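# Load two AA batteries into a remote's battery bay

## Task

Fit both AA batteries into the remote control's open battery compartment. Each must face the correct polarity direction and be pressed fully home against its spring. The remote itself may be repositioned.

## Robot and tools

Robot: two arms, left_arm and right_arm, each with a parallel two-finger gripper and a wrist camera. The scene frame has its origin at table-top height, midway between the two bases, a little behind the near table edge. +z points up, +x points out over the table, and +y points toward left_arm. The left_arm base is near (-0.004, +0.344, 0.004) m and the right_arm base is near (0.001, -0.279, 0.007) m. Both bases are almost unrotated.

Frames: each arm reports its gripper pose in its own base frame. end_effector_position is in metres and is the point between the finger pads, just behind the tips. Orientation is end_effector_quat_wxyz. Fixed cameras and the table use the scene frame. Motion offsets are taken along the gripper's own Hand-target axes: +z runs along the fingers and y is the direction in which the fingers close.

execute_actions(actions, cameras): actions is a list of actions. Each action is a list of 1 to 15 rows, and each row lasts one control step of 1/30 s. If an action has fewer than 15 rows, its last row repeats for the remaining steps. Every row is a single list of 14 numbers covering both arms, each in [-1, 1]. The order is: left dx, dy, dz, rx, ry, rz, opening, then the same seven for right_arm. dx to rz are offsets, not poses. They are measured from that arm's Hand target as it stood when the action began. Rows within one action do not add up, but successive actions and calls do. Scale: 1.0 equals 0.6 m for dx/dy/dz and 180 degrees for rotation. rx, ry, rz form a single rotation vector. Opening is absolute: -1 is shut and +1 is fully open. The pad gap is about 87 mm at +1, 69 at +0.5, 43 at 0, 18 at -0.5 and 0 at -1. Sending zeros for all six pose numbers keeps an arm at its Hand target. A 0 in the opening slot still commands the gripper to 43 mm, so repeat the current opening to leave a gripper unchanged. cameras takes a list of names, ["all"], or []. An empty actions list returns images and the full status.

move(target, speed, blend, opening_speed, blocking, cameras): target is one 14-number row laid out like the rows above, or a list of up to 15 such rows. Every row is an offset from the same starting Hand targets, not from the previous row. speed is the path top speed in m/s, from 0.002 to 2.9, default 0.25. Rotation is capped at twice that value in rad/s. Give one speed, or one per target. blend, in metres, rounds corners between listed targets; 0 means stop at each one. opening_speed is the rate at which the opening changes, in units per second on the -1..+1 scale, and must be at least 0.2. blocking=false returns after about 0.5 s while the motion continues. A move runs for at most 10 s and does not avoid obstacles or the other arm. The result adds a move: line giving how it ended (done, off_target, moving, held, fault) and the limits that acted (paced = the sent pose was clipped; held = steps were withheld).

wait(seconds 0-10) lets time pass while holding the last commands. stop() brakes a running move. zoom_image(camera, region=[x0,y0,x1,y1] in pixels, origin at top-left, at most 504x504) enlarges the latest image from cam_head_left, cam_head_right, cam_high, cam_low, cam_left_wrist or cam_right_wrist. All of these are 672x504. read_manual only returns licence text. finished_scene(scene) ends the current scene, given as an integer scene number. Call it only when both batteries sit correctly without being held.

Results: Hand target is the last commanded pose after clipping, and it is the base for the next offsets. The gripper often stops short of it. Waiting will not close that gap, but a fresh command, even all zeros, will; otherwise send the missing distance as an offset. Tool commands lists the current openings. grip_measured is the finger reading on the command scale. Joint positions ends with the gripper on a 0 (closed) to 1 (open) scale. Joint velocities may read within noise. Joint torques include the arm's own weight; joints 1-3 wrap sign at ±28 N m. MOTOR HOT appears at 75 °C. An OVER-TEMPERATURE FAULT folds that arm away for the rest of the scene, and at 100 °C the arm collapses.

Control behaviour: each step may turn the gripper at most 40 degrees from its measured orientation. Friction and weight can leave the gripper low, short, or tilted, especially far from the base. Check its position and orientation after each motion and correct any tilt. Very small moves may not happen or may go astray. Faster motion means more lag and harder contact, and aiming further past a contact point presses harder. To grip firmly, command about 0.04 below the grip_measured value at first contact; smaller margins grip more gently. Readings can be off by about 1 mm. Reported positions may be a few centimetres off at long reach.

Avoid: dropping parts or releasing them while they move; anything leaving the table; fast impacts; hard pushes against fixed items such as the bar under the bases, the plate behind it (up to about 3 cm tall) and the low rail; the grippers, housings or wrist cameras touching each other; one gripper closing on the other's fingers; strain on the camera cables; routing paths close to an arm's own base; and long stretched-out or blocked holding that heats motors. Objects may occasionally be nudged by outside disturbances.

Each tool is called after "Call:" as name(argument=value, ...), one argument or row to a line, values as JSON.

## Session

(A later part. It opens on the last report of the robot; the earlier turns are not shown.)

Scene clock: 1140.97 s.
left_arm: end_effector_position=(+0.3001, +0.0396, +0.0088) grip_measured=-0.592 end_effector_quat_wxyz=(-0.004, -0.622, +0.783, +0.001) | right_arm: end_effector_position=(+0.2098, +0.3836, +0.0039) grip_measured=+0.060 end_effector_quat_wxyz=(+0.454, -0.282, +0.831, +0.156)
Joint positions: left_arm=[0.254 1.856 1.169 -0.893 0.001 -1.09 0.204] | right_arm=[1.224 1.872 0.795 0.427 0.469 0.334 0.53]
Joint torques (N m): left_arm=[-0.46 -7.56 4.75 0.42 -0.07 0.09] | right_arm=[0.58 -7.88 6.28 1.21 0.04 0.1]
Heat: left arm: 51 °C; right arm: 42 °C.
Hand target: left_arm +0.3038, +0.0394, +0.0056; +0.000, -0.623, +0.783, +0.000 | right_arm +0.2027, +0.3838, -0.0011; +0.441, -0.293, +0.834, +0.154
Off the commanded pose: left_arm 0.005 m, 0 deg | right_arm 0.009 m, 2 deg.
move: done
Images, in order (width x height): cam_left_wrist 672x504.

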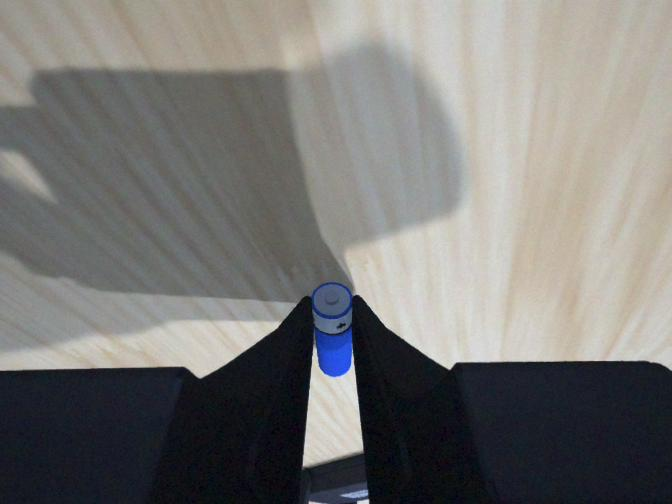

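Call:
move(
  target=[
    [0,0,-0.1407,0,0,0,-0.70,0,0,0,0,0,0,0.02],
    [0.2277,-0.0461,-0.1573,0.0450,-0.1282,0.2117,-0.70,0,0,0,0,0,0,0.02],
    [0.2987,-0.1335,-0.1157,0.0450,-0.1282,0.2117,-0.70,0,0,0,0,0,0,0.02],
  ],
  speed=[0.15,0.25,0.15],
  blend=[0.02,0.02,0],
  cameras=["cam_left_wrist", "cam_right_wrist", "cam_low"],
)

Call:
zoom_image(
  camera="cam_left_wrist",
  region=[200, 160, 400, 350],
)

Call:
zoom_image(
  camera="cam_right_wrist",
  region=[245, 0, 400, 60],
)

Scene clock: 1168.80 s.
left_arm: end_effector_position=(+0.3293, -0.1492, +0.0689) grip_measured=-0.592 end_effector_quat_wxyz=(+0.176, -0.313, +0.930, +0.074) | right_arm: end_effector_position=(+0.2098, +0.3836, +0.0039) grip_measured=+0.060 end_effector_quat_wxyz=(+0.454, -0.282, +0.831, +0.156)
Joint positions: left_arm=[-0.499 1.864 1.441 -1.012 -0.36 -1.124 0.204] | right_arm=[1.224 1.872 0.795 0.427 0.469 0.334 0.53]
Joint torques (N m): left_arm=[-0.53 -8.54 7.65 0.63 -0.54 -0.01] | right_arm=[0.57 -7.88 6.27 1.21 0.04 0.1]
Heat: left arm: 50 °C; right arm: 42 °C.
Hand target: left_arm +0.3416, -0.1532, +0.0749; +0.196, -0.321, +0.924, +0.068 | right_arm +0.2027, +0.3838, -0.0011; +0.441, -0.293, +0.834, +0.154
Off the commanded pose: left_arm 0.014 m, 3 deg | right_arm 0.009 m, 2 deg.
move: off_target (left_arm)
Images, in order (width x height): cam_low 672x504, cam_left_wrist 672x504, cam_right_wrist 672x504.

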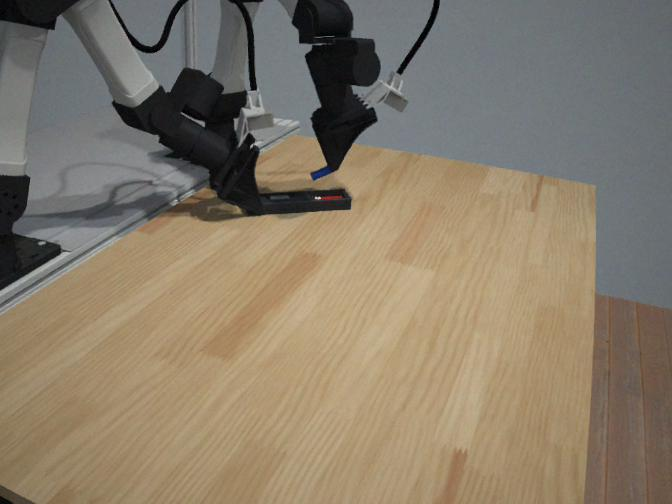

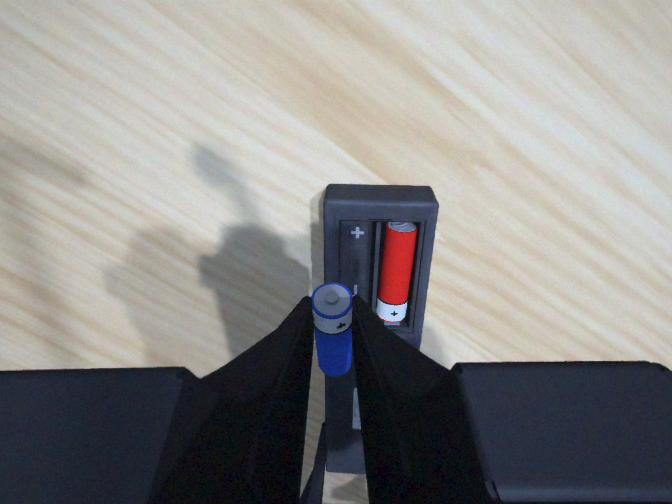

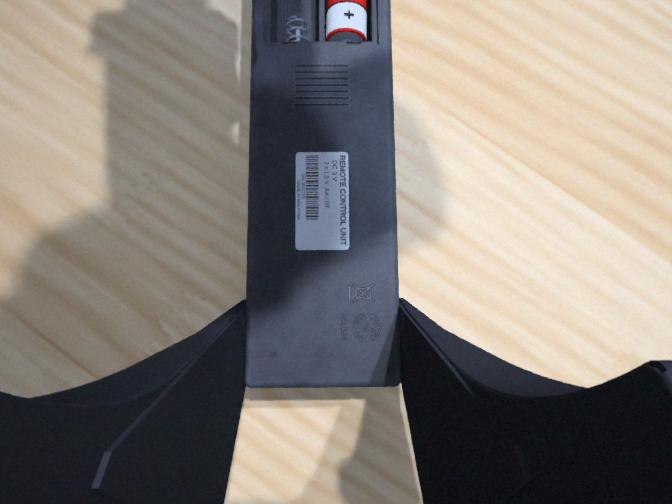

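Scaled by 2.520.

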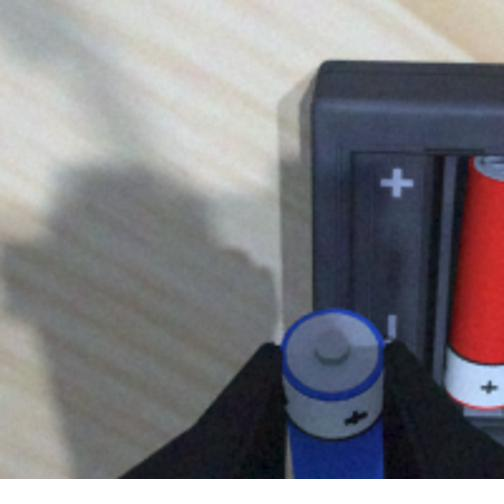

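Scaled by 3.252.

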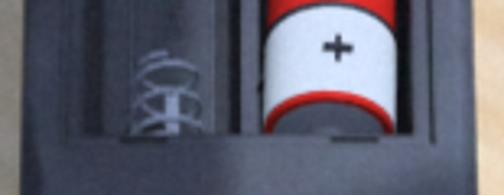

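Call:
move(
  target=[0.0182,0,0.0411,0,0,0,-0.70,0,0,0,0,0,0,0.02],
  speed=0.1,
  cameras=["cam_left_wrist", "cam_right_wrist", "cam_low"],
)

Call:
zoom_image(
  camera="cam_left_wrist",
  region=[200, 160, 440, 350],
)

Call:
zoom_image(
  camera="cam_right_wrist",
  region=[245, 0, 400, 60],
)

Scene clock: 1178.30 s.
left_arm: end_effector_position=(+0.3349, -0.1521, +0.0490) grip_measured=-0.592 end_effector_quat_wxyz=(+0.182, -0.315, +0.929, +0.068) | right_arm: end_effector_position=(+0.2098, +0.3836, +0.0039) grip_measured=+0.060 end_effector_quat_wxyz=(+0.454, -0.282, +0.831, +0.156)
Joint positions: left_arm=[-0.499 1.887 1.39 -0.919 -0.361 -1.125 0.204] | right_arm=[1.224 1.872 0.795 0.427 0.469 0.334 0.53]
Joint torques (N m): left_arm=[-0.5 -8.72 5.46 0.75 -0.51 -0.03] | right_arm=[0.58 -7.88 6.28 1.21 0.04 0.1]
Heat: left arm: 51 °C; right arm: 42 °C.
Hand target: left_arm +0.3416, -0.1532, +0.0480; +0.196, -0.321, +0.924, +0.068 | right_arm +0.2027, +0.3838, -0.0011; +0.441, -0.293, +0.834, +0.154
Off the commanded pose: left_arm 0.007 m, 2 deg | right_arm 0.009 m, 2 deg.
move: done
Images, in order (width x height): cam_low 672x504, cam_left_wrist 672x504, cam_right_wrist 672x504.

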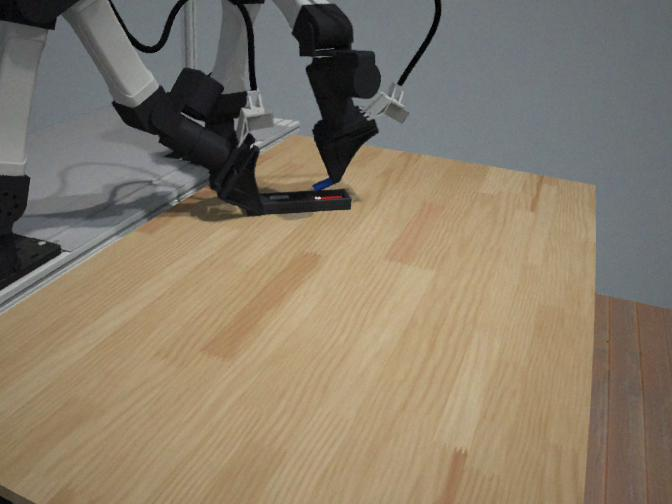

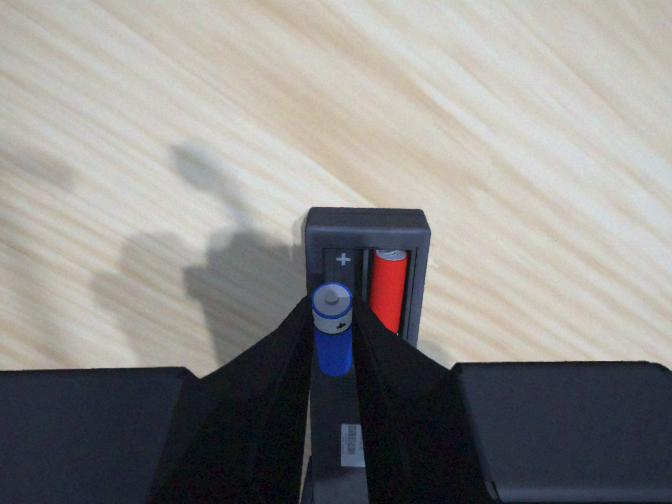

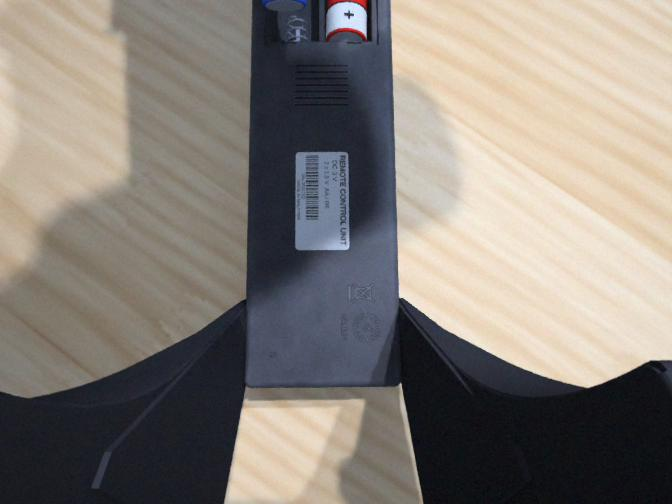

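Scaled by 2.100.

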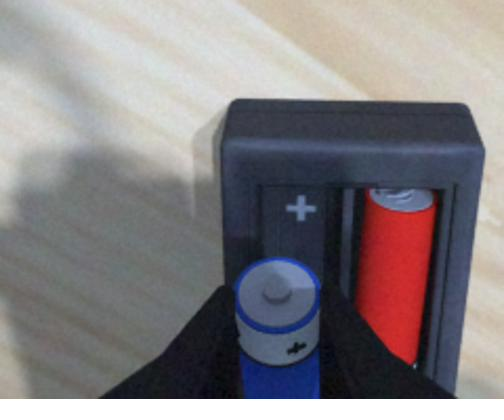

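Scaled by 3.252.

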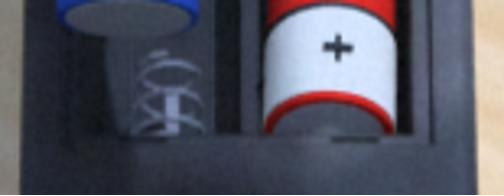

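Call:
move(
  target=[-0.0151,-0.0030,0.0067,0,0,0,-0.70,0,0,0,0,0,0,0.02],
  speed=0.1,
  cameras=["cam_left_wrist", "cam_right_wrist"],
)

Call:
zoom_image(
  camera="cam_left_wrist",
  region=[200, 160, 440, 350],
)

Call:
zoom_image(
  camera="cam_right_wrist",
  region=[245, 0, 400, 60],
)

Scene clock: 1191.73 s.
left_arm: end_effector_position=(+0.3374, -0.1493, +0.0447) grip_measured=-0.592 end_effector_quat_wxyz=(+0.180, -0.319, +0.928, +0.071) | right_arm: end_effector_position=(+0.2098, +0.3836, +0.0039) grip_measured=+0.060 end_effector_quat_wxyz=(+0.454, -0.282, +0.831, +0.156)
Joint positions: left_arm=[-0.489 1.9 1.39 -0.911 -0.361 -1.125 0.204] | right_arm=[1.224 1.872 0.795 0.427 0.469 0.334 0.53]
Joint torques (N m): left_arm=[0.79 -8.38 7.23 0.69 -0.48 0.23] | right_arm=[0.57 -7.88 6.28 1.21 0.03 0.1]
Heat: left arm: 51 °C; right arm: 42 °C.
Hand target: left_arm +0.3504, -0.1485, +0.0480; +0.196, -0.321, +0.924, +0.068 | right_arm +0.2027, +0.3838, -0.0011; +0.441, -0.293, +0.834, +0.154
Off the commanded pose: left_arm 0.014 m, 2 deg | right_arm 0.009 m, 2 deg.
move: off_target (left_arm)
Images, in order (width x height): cam_left_wrist 672x504, cam_right_wrist 672x504.

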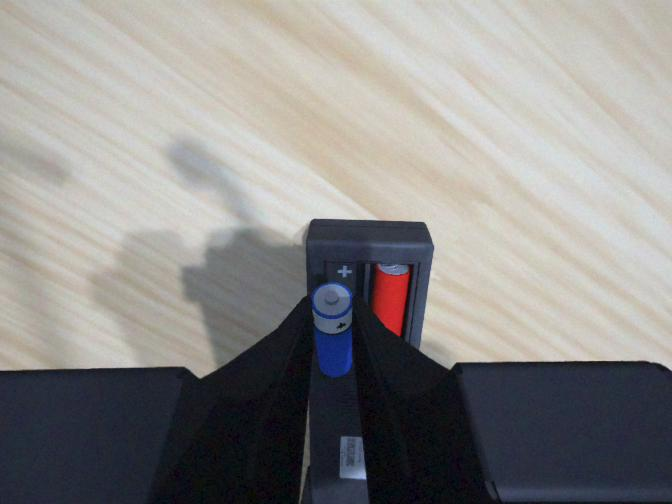

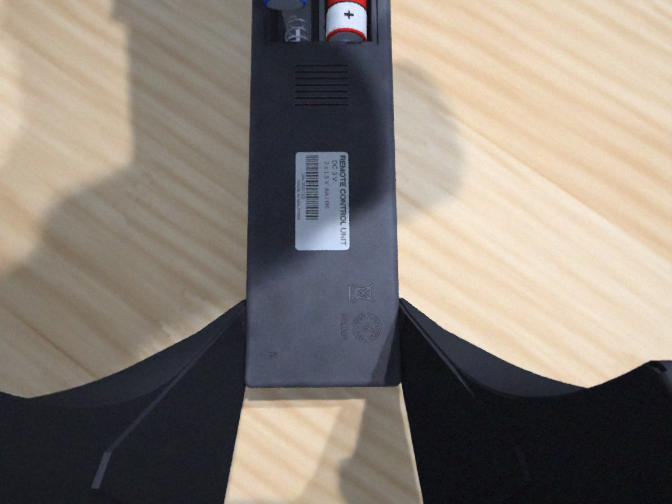

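Scaled by 2.100.

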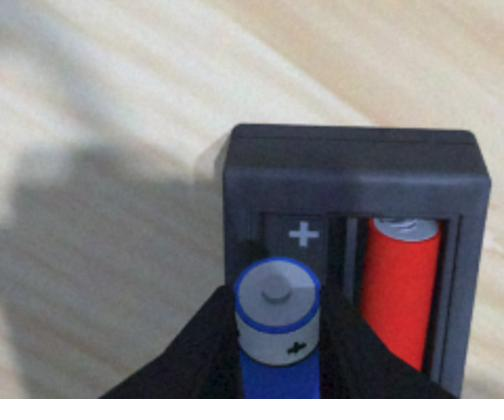

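Scaled by 3.252.

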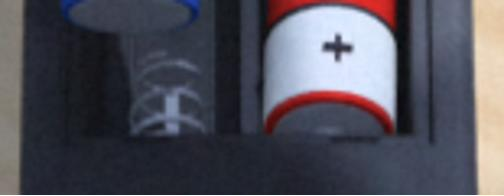

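Call:
move(
  target=[-0.0155,-0.0090,-0.0010,0,0,0,-0.70,0,0,0,0,0,0,0.02],
  speed=0.1,
  cameras=["cam_left_wrist", "cam_right_wrist"],
)

Call:
zoom_image(
  camera="cam_left_wrist",
  region=[200, 160, 440, 350],
)

Call:
zoom_image(
  camera="cam_right_wrist",
  region=[245, 0, 400, 60],
)

Scene clock: 1199.10 s.
left_arm: end_effector_position=(+0.3508, -0.1494, +0.0480) grip_measured=-0.592 end_effector_quat_wxyz=(+0.186, -0.320, +0.927, +0.067) | right_arm: end_effector_position=(+0.2098, +0.3836, +0.0039) grip_measured=+0.060 end_effector_quat_wxyz=(+0.454, -0.282, +0.831, +0.156)
Joint positions: left_arm=[-0.474 1.926 1.437 -0.913 -0.361 -1.108 0.204] | right_arm=[1.224 1.872 0.795 0.427 0.469 0.334 0.53]
Joint torques (N m): left_arm=[0.68 -8.77 7.61 0.53 -0.44 0.22] | right_arm=[0.57 -7.88 6.3 1.21 0.03 0.1]
Heat: left arm: 51 °C; right arm: 42 °C.
Hand target: left_arm +0.3603, -0.1475, +0.0523; +0.196, -0.321, +0.924, +0.068 | right_arm +0.2027, +0.3838, -0.0011; +0.441, -0.293, +0.834, +0.154
Off the commanded pose: left_arm 0.011 m, 1 deg | right_arm 0.009 m, 2 deg.
move: off_target (left_arm)
Images, in order (width x height): cam_left_wrist 672x504, cam_right_wrist 672x504.

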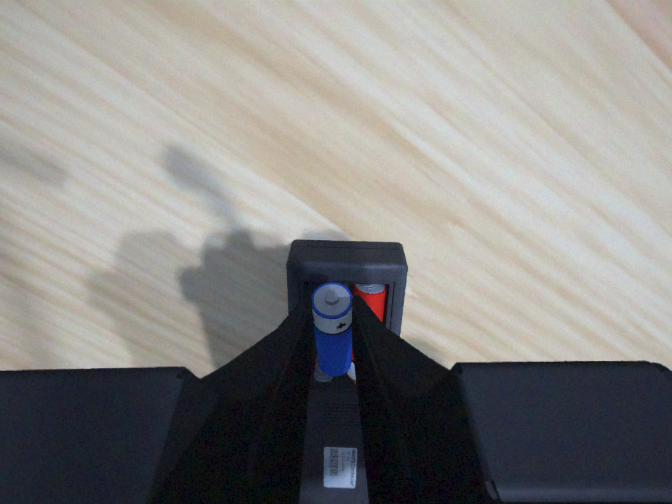

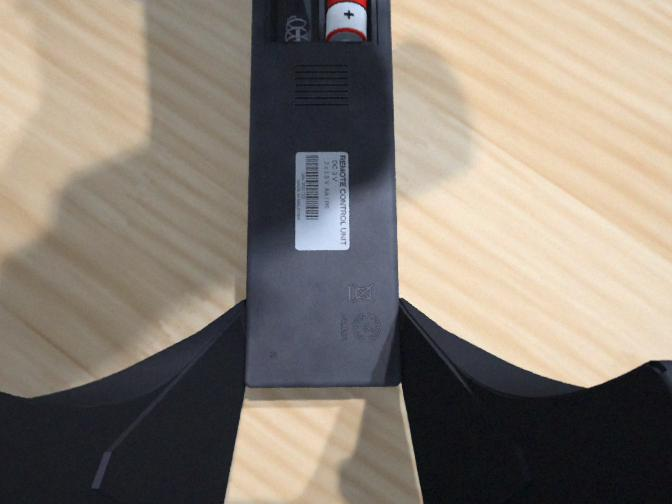

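Scaled by 2.100.

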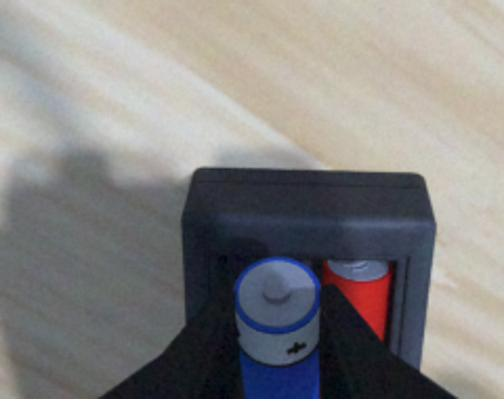

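Scaled by 3.252.

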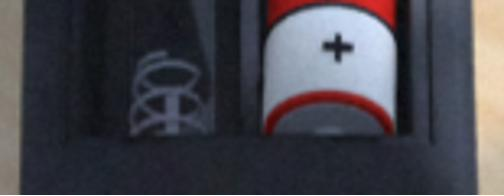

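Call:
move(
  target=[
    [0.0381,0.0045,-0.0639,0,0,0,-0.70,0,0,0,0,0,0,0.02],
    [0,0.0056,-0.0414,0,0,0,-0.70,0,0,0,0,0,0,0.02],
    [0.0183,0.0056,-0.0003,0,0,0,-0.70,0,0,0,0,0,0,0.02],
  ],
  speed=0.12,
  cameras=["cam_left_wrist", "cam_right_wrist"],
)

Call:
zoom_image(
  camera="cam_left_wrist",
  region=[200, 160, 440, 350],
)

Call:
zoom_image(
  camera="cam_right_wrist",
  region=[245, 0, 400, 60],
)

Scene clock: 1210.47 s.
left_arm: end_effector_position=(+0.3443, -0.1516, +0.0502) grip_measured=-0.592 end_effector_quat_wxyz=(+0.187, -0.323, +0.925, +0.068) | right_arm: end_effector_position=(+0.2098, +0.3836, +0.0039) grip_measured=+0.060 end_effector_quat_wxyz=(+0.454, -0.282, +0.831, +0.156)
Joint positions: left_arm=[-0.489 1.908 1.421 -0.921 -0.368 -1.13 0.204] | right_arm=[1.224 1.872 0.795 0.427 0.469 0.334 0.53]
Joint torques (N m): left_arm=[0.13 -8.68 5.46 0.74 -0.41 0.22] | right_arm=[0.57 -7.88 6.28 1.21 0.04 0.1]
Heat: left arm: 51 °C; right arm: 42 °C.
Hand target: left_arm +0.3503, -0.1512, +0.0481; +0.196, -0.321, +0.924, +0.068 | right_arm +0.2027, +0.3838, -0.0011; +0.441, -0.293, +0.834, +0.154
Off the commanded pose: left_arm 0.006 m, 1 deg | right_arm 0.009 m, 2 deg.
move: done
Images, in order (width x height): cam_left_wrist 672x504, cam_right_wrist 672x504.

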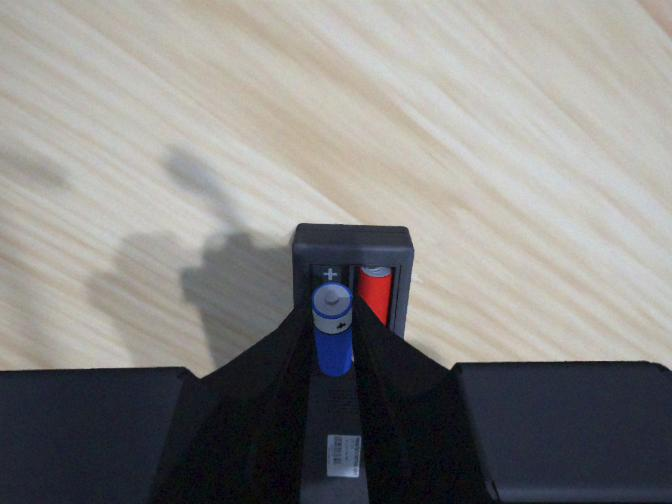

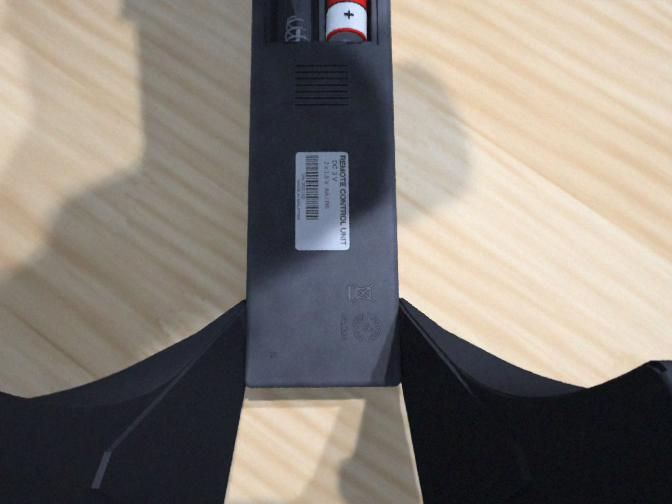

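Scaled by 2.100.

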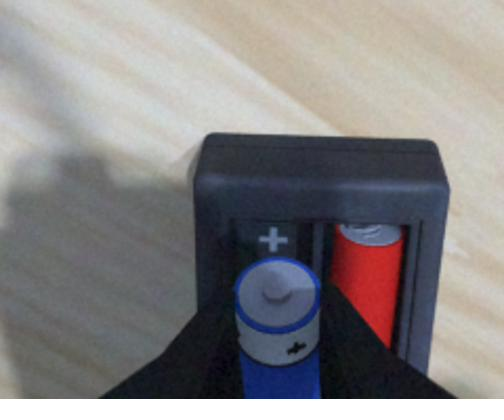

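Scaled by 3.252.

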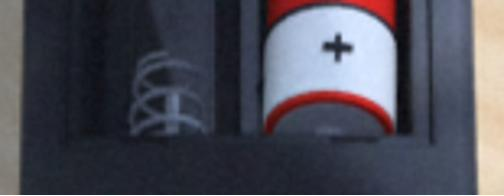

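Call:
move(
  target=[0.0102,0,0.0230,0,0,0,-0.70,0,0,0,0,0,0,0.02],
  speed=0.08,
  cameras=["cam_left_wrist", "cam_right_wrist", "cam_low"],
)

Call:
zoom_image(
  camera="cam_left_wrist",
  region=[200, 160, 440, 350],
)

Call:
zoom_image(
  camera="cam_right_wrist",
  region=[245, 0, 400, 60],
)

Call:
zoom_image(
  camera="cam_low",
  region=[290, 160, 374, 220],
)

Scene clock: 1216.80 s.
left_arm: end_effector_position=(+0.3427, -0.1508, +0.0350) grip_measured=-0.592 end_effector_quat_wxyz=(+0.184, -0.321, +0.926, +0.071) | right_arm: end_effector_position=(+0.2098, +0.3836, +0.0039) grip_measured=+0.060 end_effector_quat_wxyz=(+0.454, -0.282, +0.831, +0.156)
Joint positions: left_arm=[-0.489 1.925 1.382 -0.873 -0.368 -1.128 0.204] | right_arm=[1.224 1.872 0.795 0.427 0.469 0.334 0.53]
Joint torques (N m): left_arm=[0.12 -8.81 5.34 0.82 -0.42 0.22] | right_arm=[0.58 -7.87 6.3 1.21 0.03 0.1]
Heat: left arm: 52 °C; right arm: 42 °C.
Hand target: left_arm +0.3503, -0.1512, +0.0330; +0.196, -0.321, +0.924, +0.068 | right_arm +0.2027, +0.3838, -0.0011; +0.441, -0.293, +0.834, +0.154
Off the commanded pose: left_arm 0.008 m, 1 deg | right_arm 0.009 m, 2 deg.
move: done
Images, in order (width x height): cam_low 672x504, cam_left_wrist 672x504, cam_right_wrist 672x504.

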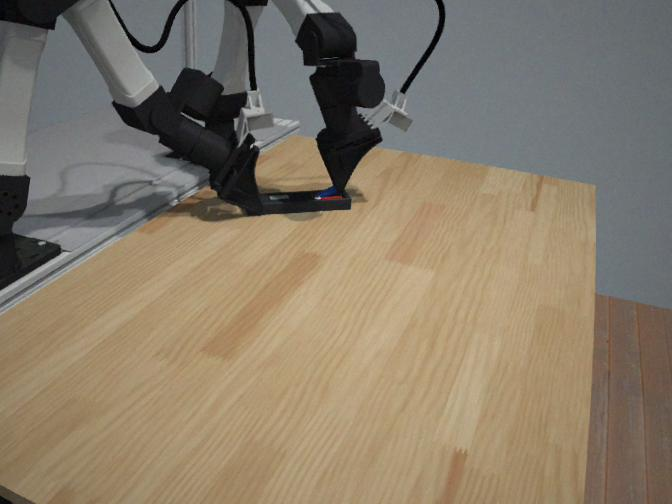

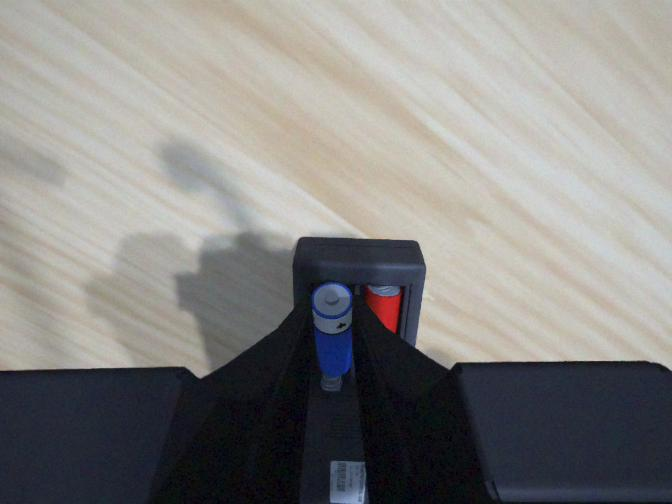

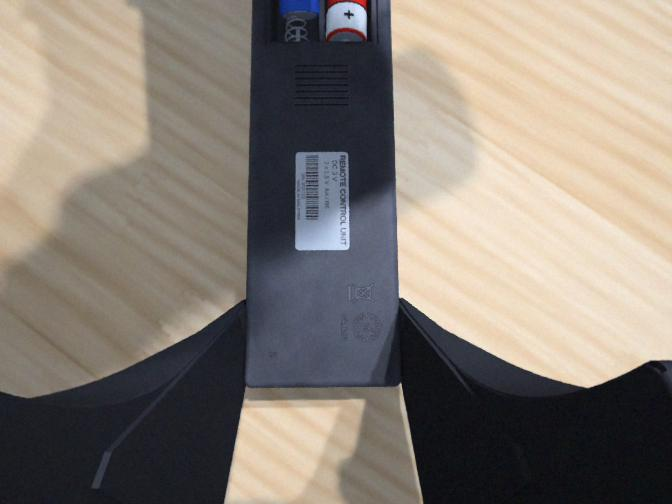

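Scaled by 2.100.

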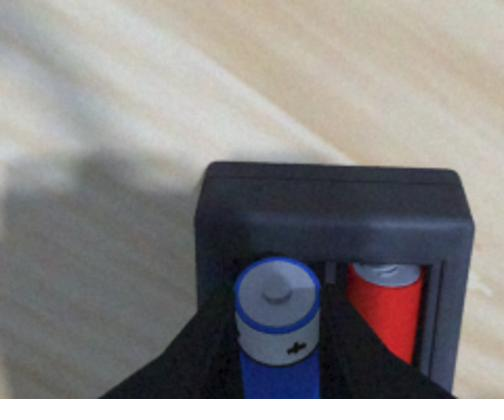

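Scaled by 3.252.

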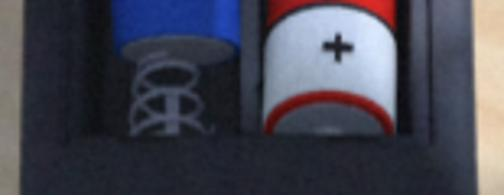

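Scaled by 6.000.

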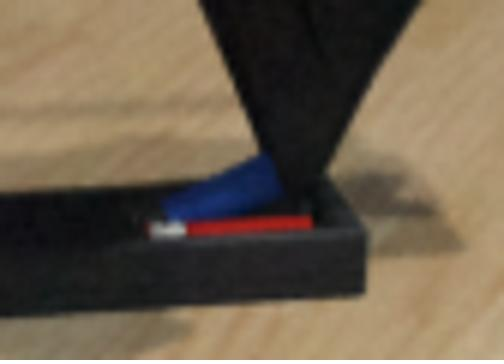

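Call:
move(
  target=[0.0401,0,-0.0124,0,0,0,-0.72,0,0,0,0,0,0,0.02],
  speed=0.06,
  cameras=["cam_left_wrist", "cam_right_wrist", "cam_low"],
)

Call:
zoom_image(
  camera="cam_left_wrist",
  region=[200, 160, 440, 350],
)

Call:
zoom_image(
  camera="cam_right_wrist",
  region=[245, 0, 400, 60],
)

Call:
zoom_image(
  camera="cam_low",
  region=[290, 160, 374, 220],
)

Scene clock: 1231.70 s.
left_arm: end_effector_position=(+0.3388, -0.1550, +0.0305) grip_measured=-0.592 end_effector_quat_wxyz=(+0.206, -0.320, +0.921, +0.086) | right_arm: end_effector_position=(+0.2094, +0.3836, +0.0038) grip_measured=+0.060 end_effector_quat_wxyz=(+0.454, -0.283, +0.831, +0.156)
Joint positions: left_arm=[-0.531 1.925 1.356 -0.855 -0.427 -1.167 0.204] | right_arm=[1.225 1.872 0.795 0.426 0.469 0.334 0.53]
Joint torques (N m): left_arm=[-2.14 -10.97 3.95 0.57 0.07 -0.1] | right_arm=[0.49 -7.88 6.28 1.22 0.04 0.1]
Heat: left arm: 52 °C; right arm: 42 °C.
Hand target: left_arm +0.3307, -0.1667, +0.0300; +0.196, -0.321, +0.924, +0.068 | right_arm +0.2028, +0.3837, -0.0011; +0.441, -0.293, +0.835, +0.154
Off the commanded pose: left_arm 0.014 m, 2 deg | right_arm 0.008 m, 2 deg.
move: off_target (left_arm)
Images, in order (width x height): cam_low 672x504, cam_left_wrist 672x504, cam_right_wrist 672x504.

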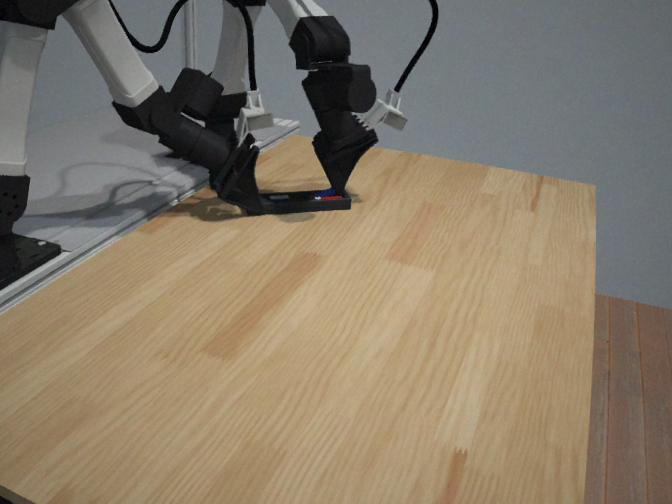

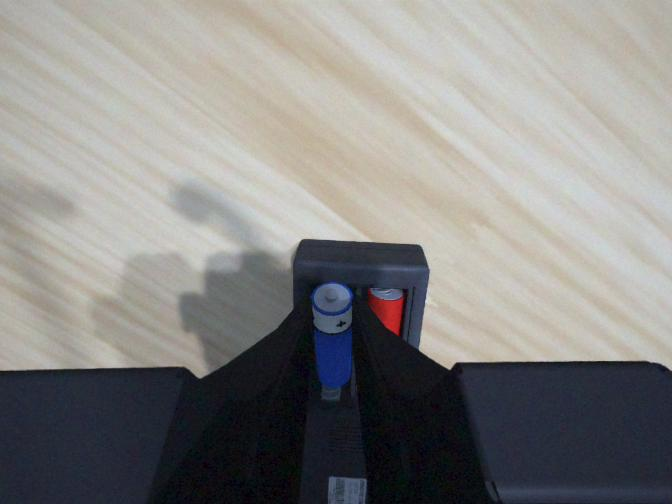

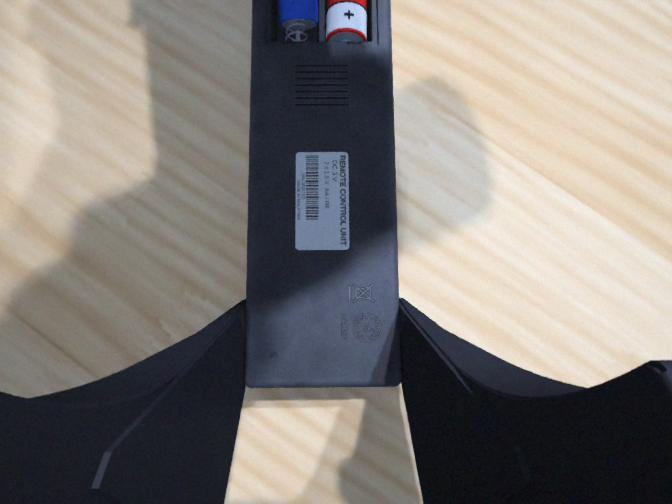

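Scaled by 2.100.

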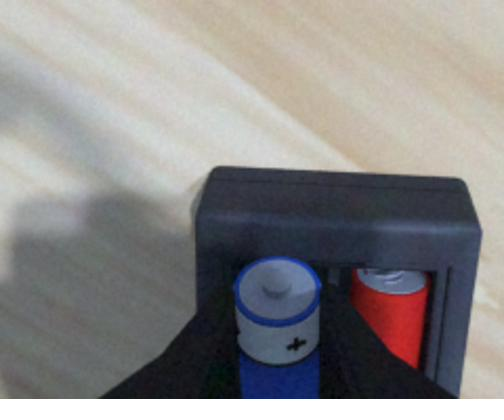

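Scaled by 3.252.

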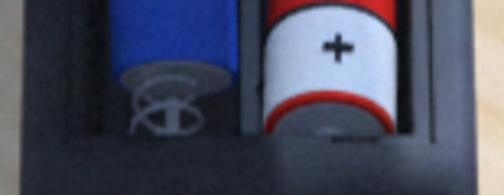

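Scaled by 6.000.

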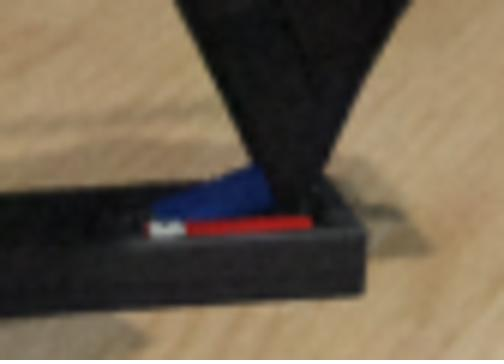

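Call:
move(
  target=[0.0401,0,-0.0100,0,0,0,-0.72,0,0,0,0,0,0,0.02],
  speed=0.06,
  cameras=["cam_right_wrist", "cam_low"],
)

Call:
zoom_image(
  camera="cam_right_wrist",
  region=[245, 0, 400, 60],
)

Call:
zoom_image(
  camera="cam_low",
  region=[290, 160, 374, 220],
)

Scene clock: 1236.30 s.
left_arm: end_effector_position=(+0.3342, -0.1584, +0.0307) grip_measured=-0.592 end_effector_quat_wxyz=(+0.239, -0.325, +0.909, +0.101) | right_arm: end_effector_position=(+0.2088, +0.3834, +0.0035) grip_measured=+0.060 end_effector_quat_wxyz=(+0.453, -0.282, +0.831, +0.155)
Joint positions: left_arm=[-0.581 1.912 1.325 -0.844 -0.507 -1.231 0.204] | right_arm=[1.228 1.872 0.795 0.424 0.472 0.337 0.53]
Joint torques (N m): left_arm=[-3.59 -11.07 3.59 0.35 0.78 -0.17] | right_arm=[0.27 -7.87 6.3 1.24 0 0.07]
Heat: left arm: 53 °C; right arm: 42 °C.
Hand target: left_arm +0.3116, -0.1819, +0.0257; +0.196, -0.321, +0.924, +0.068 | right_arm +0.2028, +0.3837, -0.0010; +0.441, -0.293, +0.834, +0.154
Off the commanded pose: left_arm 0.033 m, 6 deg | right_arm 0.008 m, 2 deg.
move: off_target (left_arm)
Images, in order (width x height): cam_low 672x504, cam_right_wrist 672x504.

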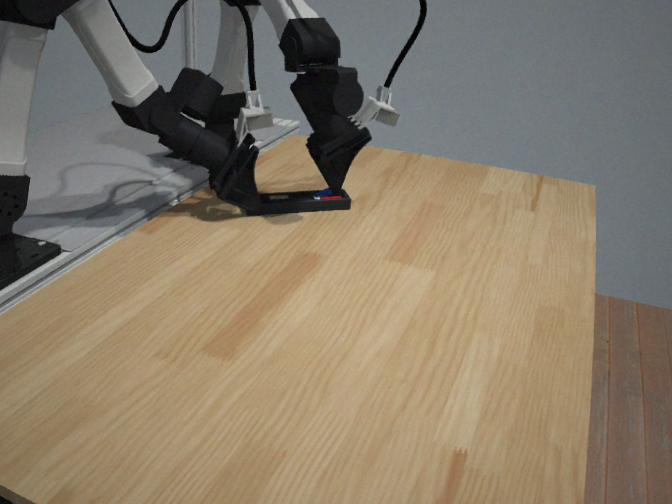

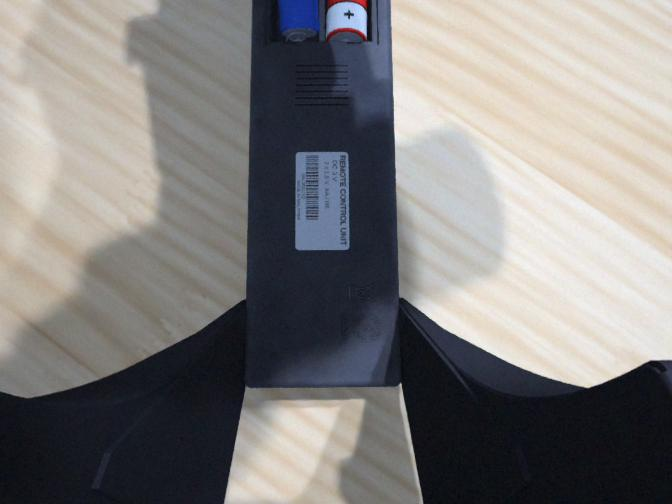

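Scaled by 3.252.

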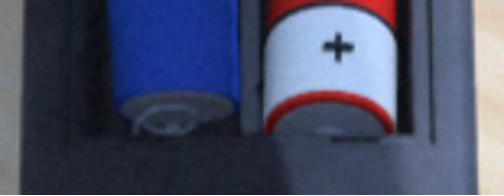

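Scaled by 6.000.

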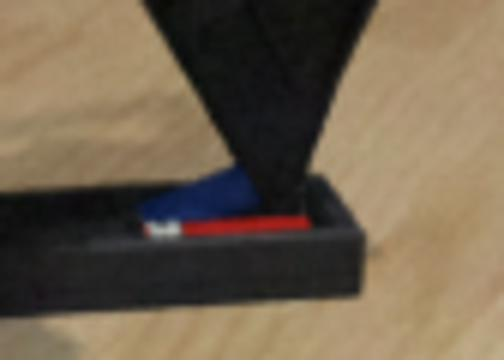

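Call:
move(
  target=[0.0396,0,0.0152,0,0.022,0,-0.72,0,0,0,0,0,0,0.02],
  speed=0.06,
  cameras=["cam_left_wrist", "cam_right_wrist", "cam_low"],
)

Call:
zoom_image(
  camera="cam_left_wrist",
  region=[200, 160, 440, 350],
)

Call:
zoom_image(
  camera="cam_right_wrist",
  region=[245, 0, 400, 60],
)

Call:
zoom_image(
  camera="cam_low",
  region=[290, 160, 374, 220],
)

Scene clock: 1246.33 s.
left_arm: end_effector_position=(+0.3335, -0.1587, +0.0302) grip_measured=-0.592 end_effector_quat_wxyz=(+0.245, -0.331, +0.906, +0.099) | right_arm: end_effector_position=(+0.2088, +0.3834, +0.0035) grip_measured=+0.060 end_effector_quat_wxyz=(+0.453, -0.282, +0.831, +0.155)
Joint positions: left_arm=[-0.587 1.904 1.311 -0.832 -0.517 -1.248 0.204] | right_arm=[1.228 1.872 0.795 0.424 0.472 0.337 0.53]
Joint torques (N m): left_arm=[-4.48 -8.47 2.35 0.39 1.52 -0.27] | right_arm=[0.28 -7.87 6.28 1.25 0 0.07]
Heat: left arm: 52 °C; right arm: 42 °C.
Hand target: left_arm +0.2975, -0.1931, +0.0078; +0.164, -0.323, +0.930, +0.057 | right_arm +0.2028, +0.3837, -0.0010; +0.441, -0.293, +0.834, +0.154
Off the commanded pose: left_arm 0.055 m, 11 deg | right_arm 0.008 m, 2 deg.
move: off_target (left_arm)
Images, in order (width x height): cam_low 672x504, cam_left_wrist 672x504, cam_right_wrist 672x504.

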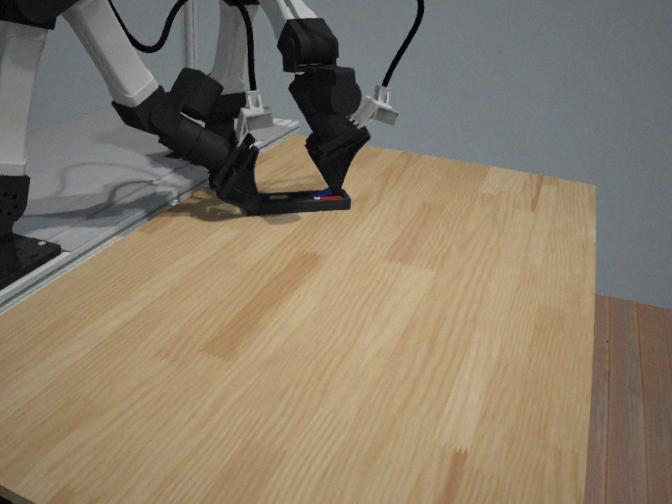

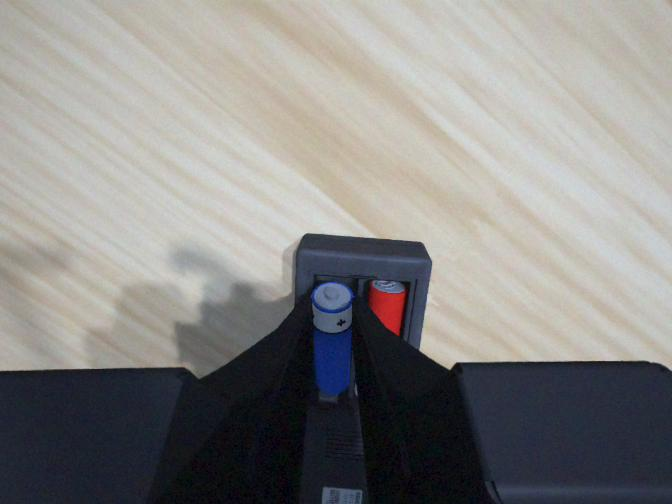

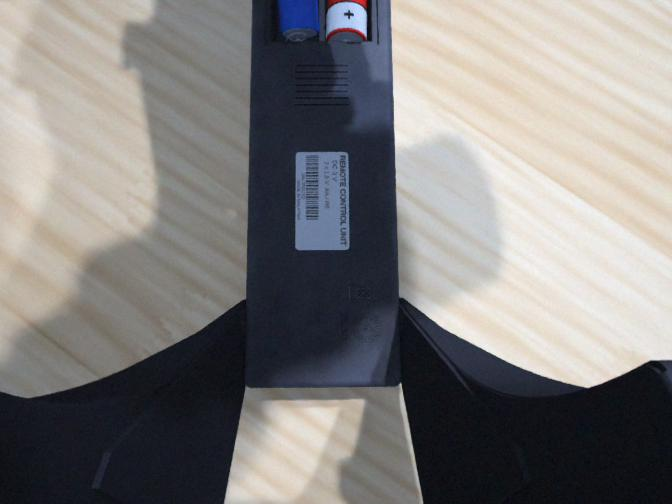

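Scaled by 2.100.

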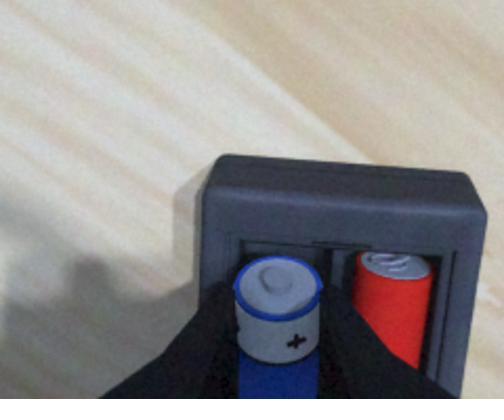

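Scaled by 3.252.

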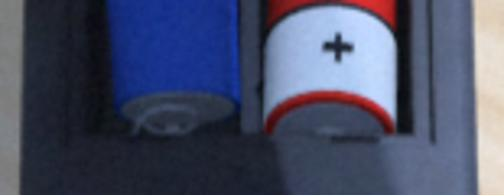

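Scaled by 6.000.

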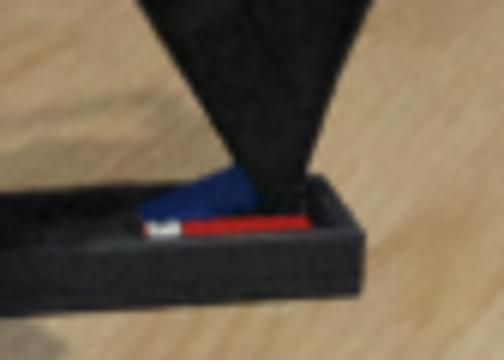

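Call:
move(
  target=[0.0340,0,0.0200,0,0.0,0,-0.72,0,0,0,0,0,0,0.02],
  speed=0.06,
  cameras=["cam_right_wrist", "cam_low"],
)

Call:
zoom_image(
  camera="cam_right_wrist",
  region=[245, 0, 400, 60],
)

Call:
zoom_image(
  camera="cam_low",
  region=[290, 160, 374, 220],
)

Scene clock: 1250.93 s.
left_arm: end_effector_position=(+0.3358, -0.1556, +0.0321) grip_measured=-0.592 end_effector_quat_wxyz=(+0.278, -0.333, +0.894, +0.111) | right_arm: end_effector_position=(+0.2088, +0.3835, +0.0035) grip_measured=+0.060 end_effector_quat_wxyz=(+0.453, -0.282, +0.831, +0.155)
Joint positions: left_arm=[-0.609 1.894 1.285 -0.807 -0.589 -1.274 0.204] | right_arm=[1.228 1.872 0.795 0.424 0.472 0.337 0.53]
Joint torques (N m): left_arm=[-0.28 -9.17 5.05 0.49 -0.11 0.12] | right_arm=[0.27 -7.88 6.3 1.24 0 0.07]
Heat: left arm: 52 °C; right arm: 42 °C.
Hand target: left_arm +0.3325, -0.1593, +0.0297; +0.267, -0.332, +0.899, +0.105 (not the last commanded pose) | right_arm +0.2028, +0.3838, -0.0010; +0.441, -0.293, +0.835, +0.154
Off the commanded pose: left_arm 0.081 m, 15 deg | right_arm 0.008 m, 2 deg.
move: held (left_arm; a check stopped the path); limits=held
pose unreachable (left arm): on one or more control steps of this call, first in action 0 (counted from 0), this arm could not follow its commanded pose, so it was not sent that pose on those steps. It may still have moved: this result reports where it is.
cause: moving toward the commanded pose would bring a part of the arm too close to another arm (this arm's wrist (the part past joint 5) and the right arm's wrist camera, 36 mm apart when this arm was first held).
Images, in order (width x height): cam_low 672x504, cam_right_wrist 672x504.

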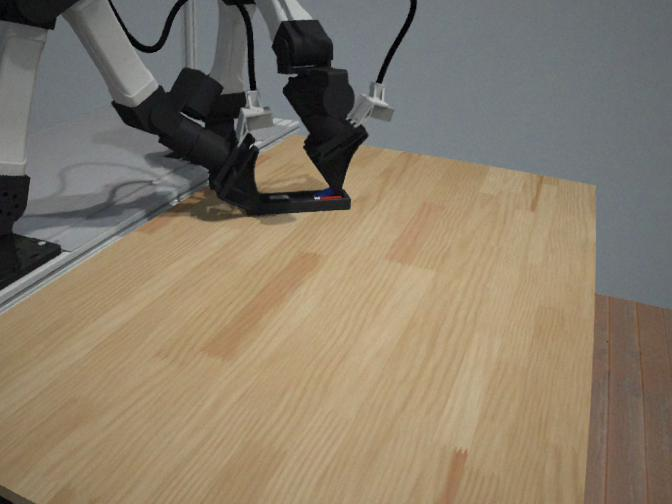

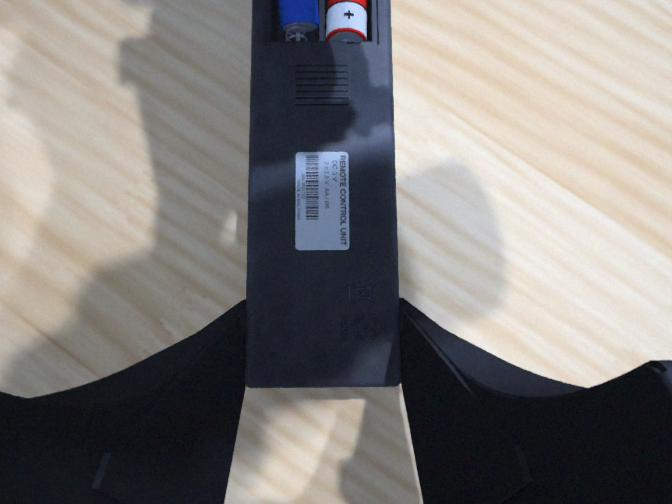

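Scaled by 3.252.

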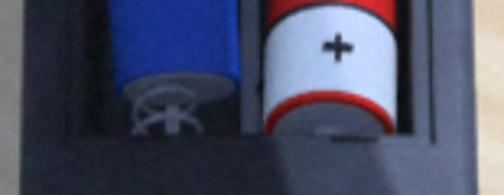

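Scaled by 6.000.

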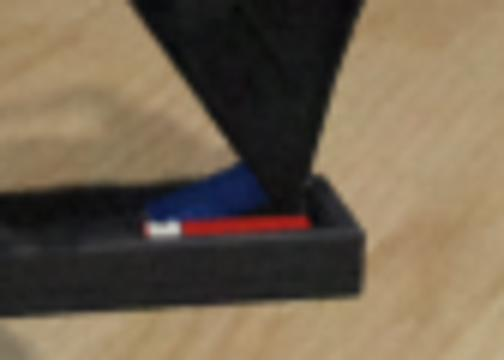

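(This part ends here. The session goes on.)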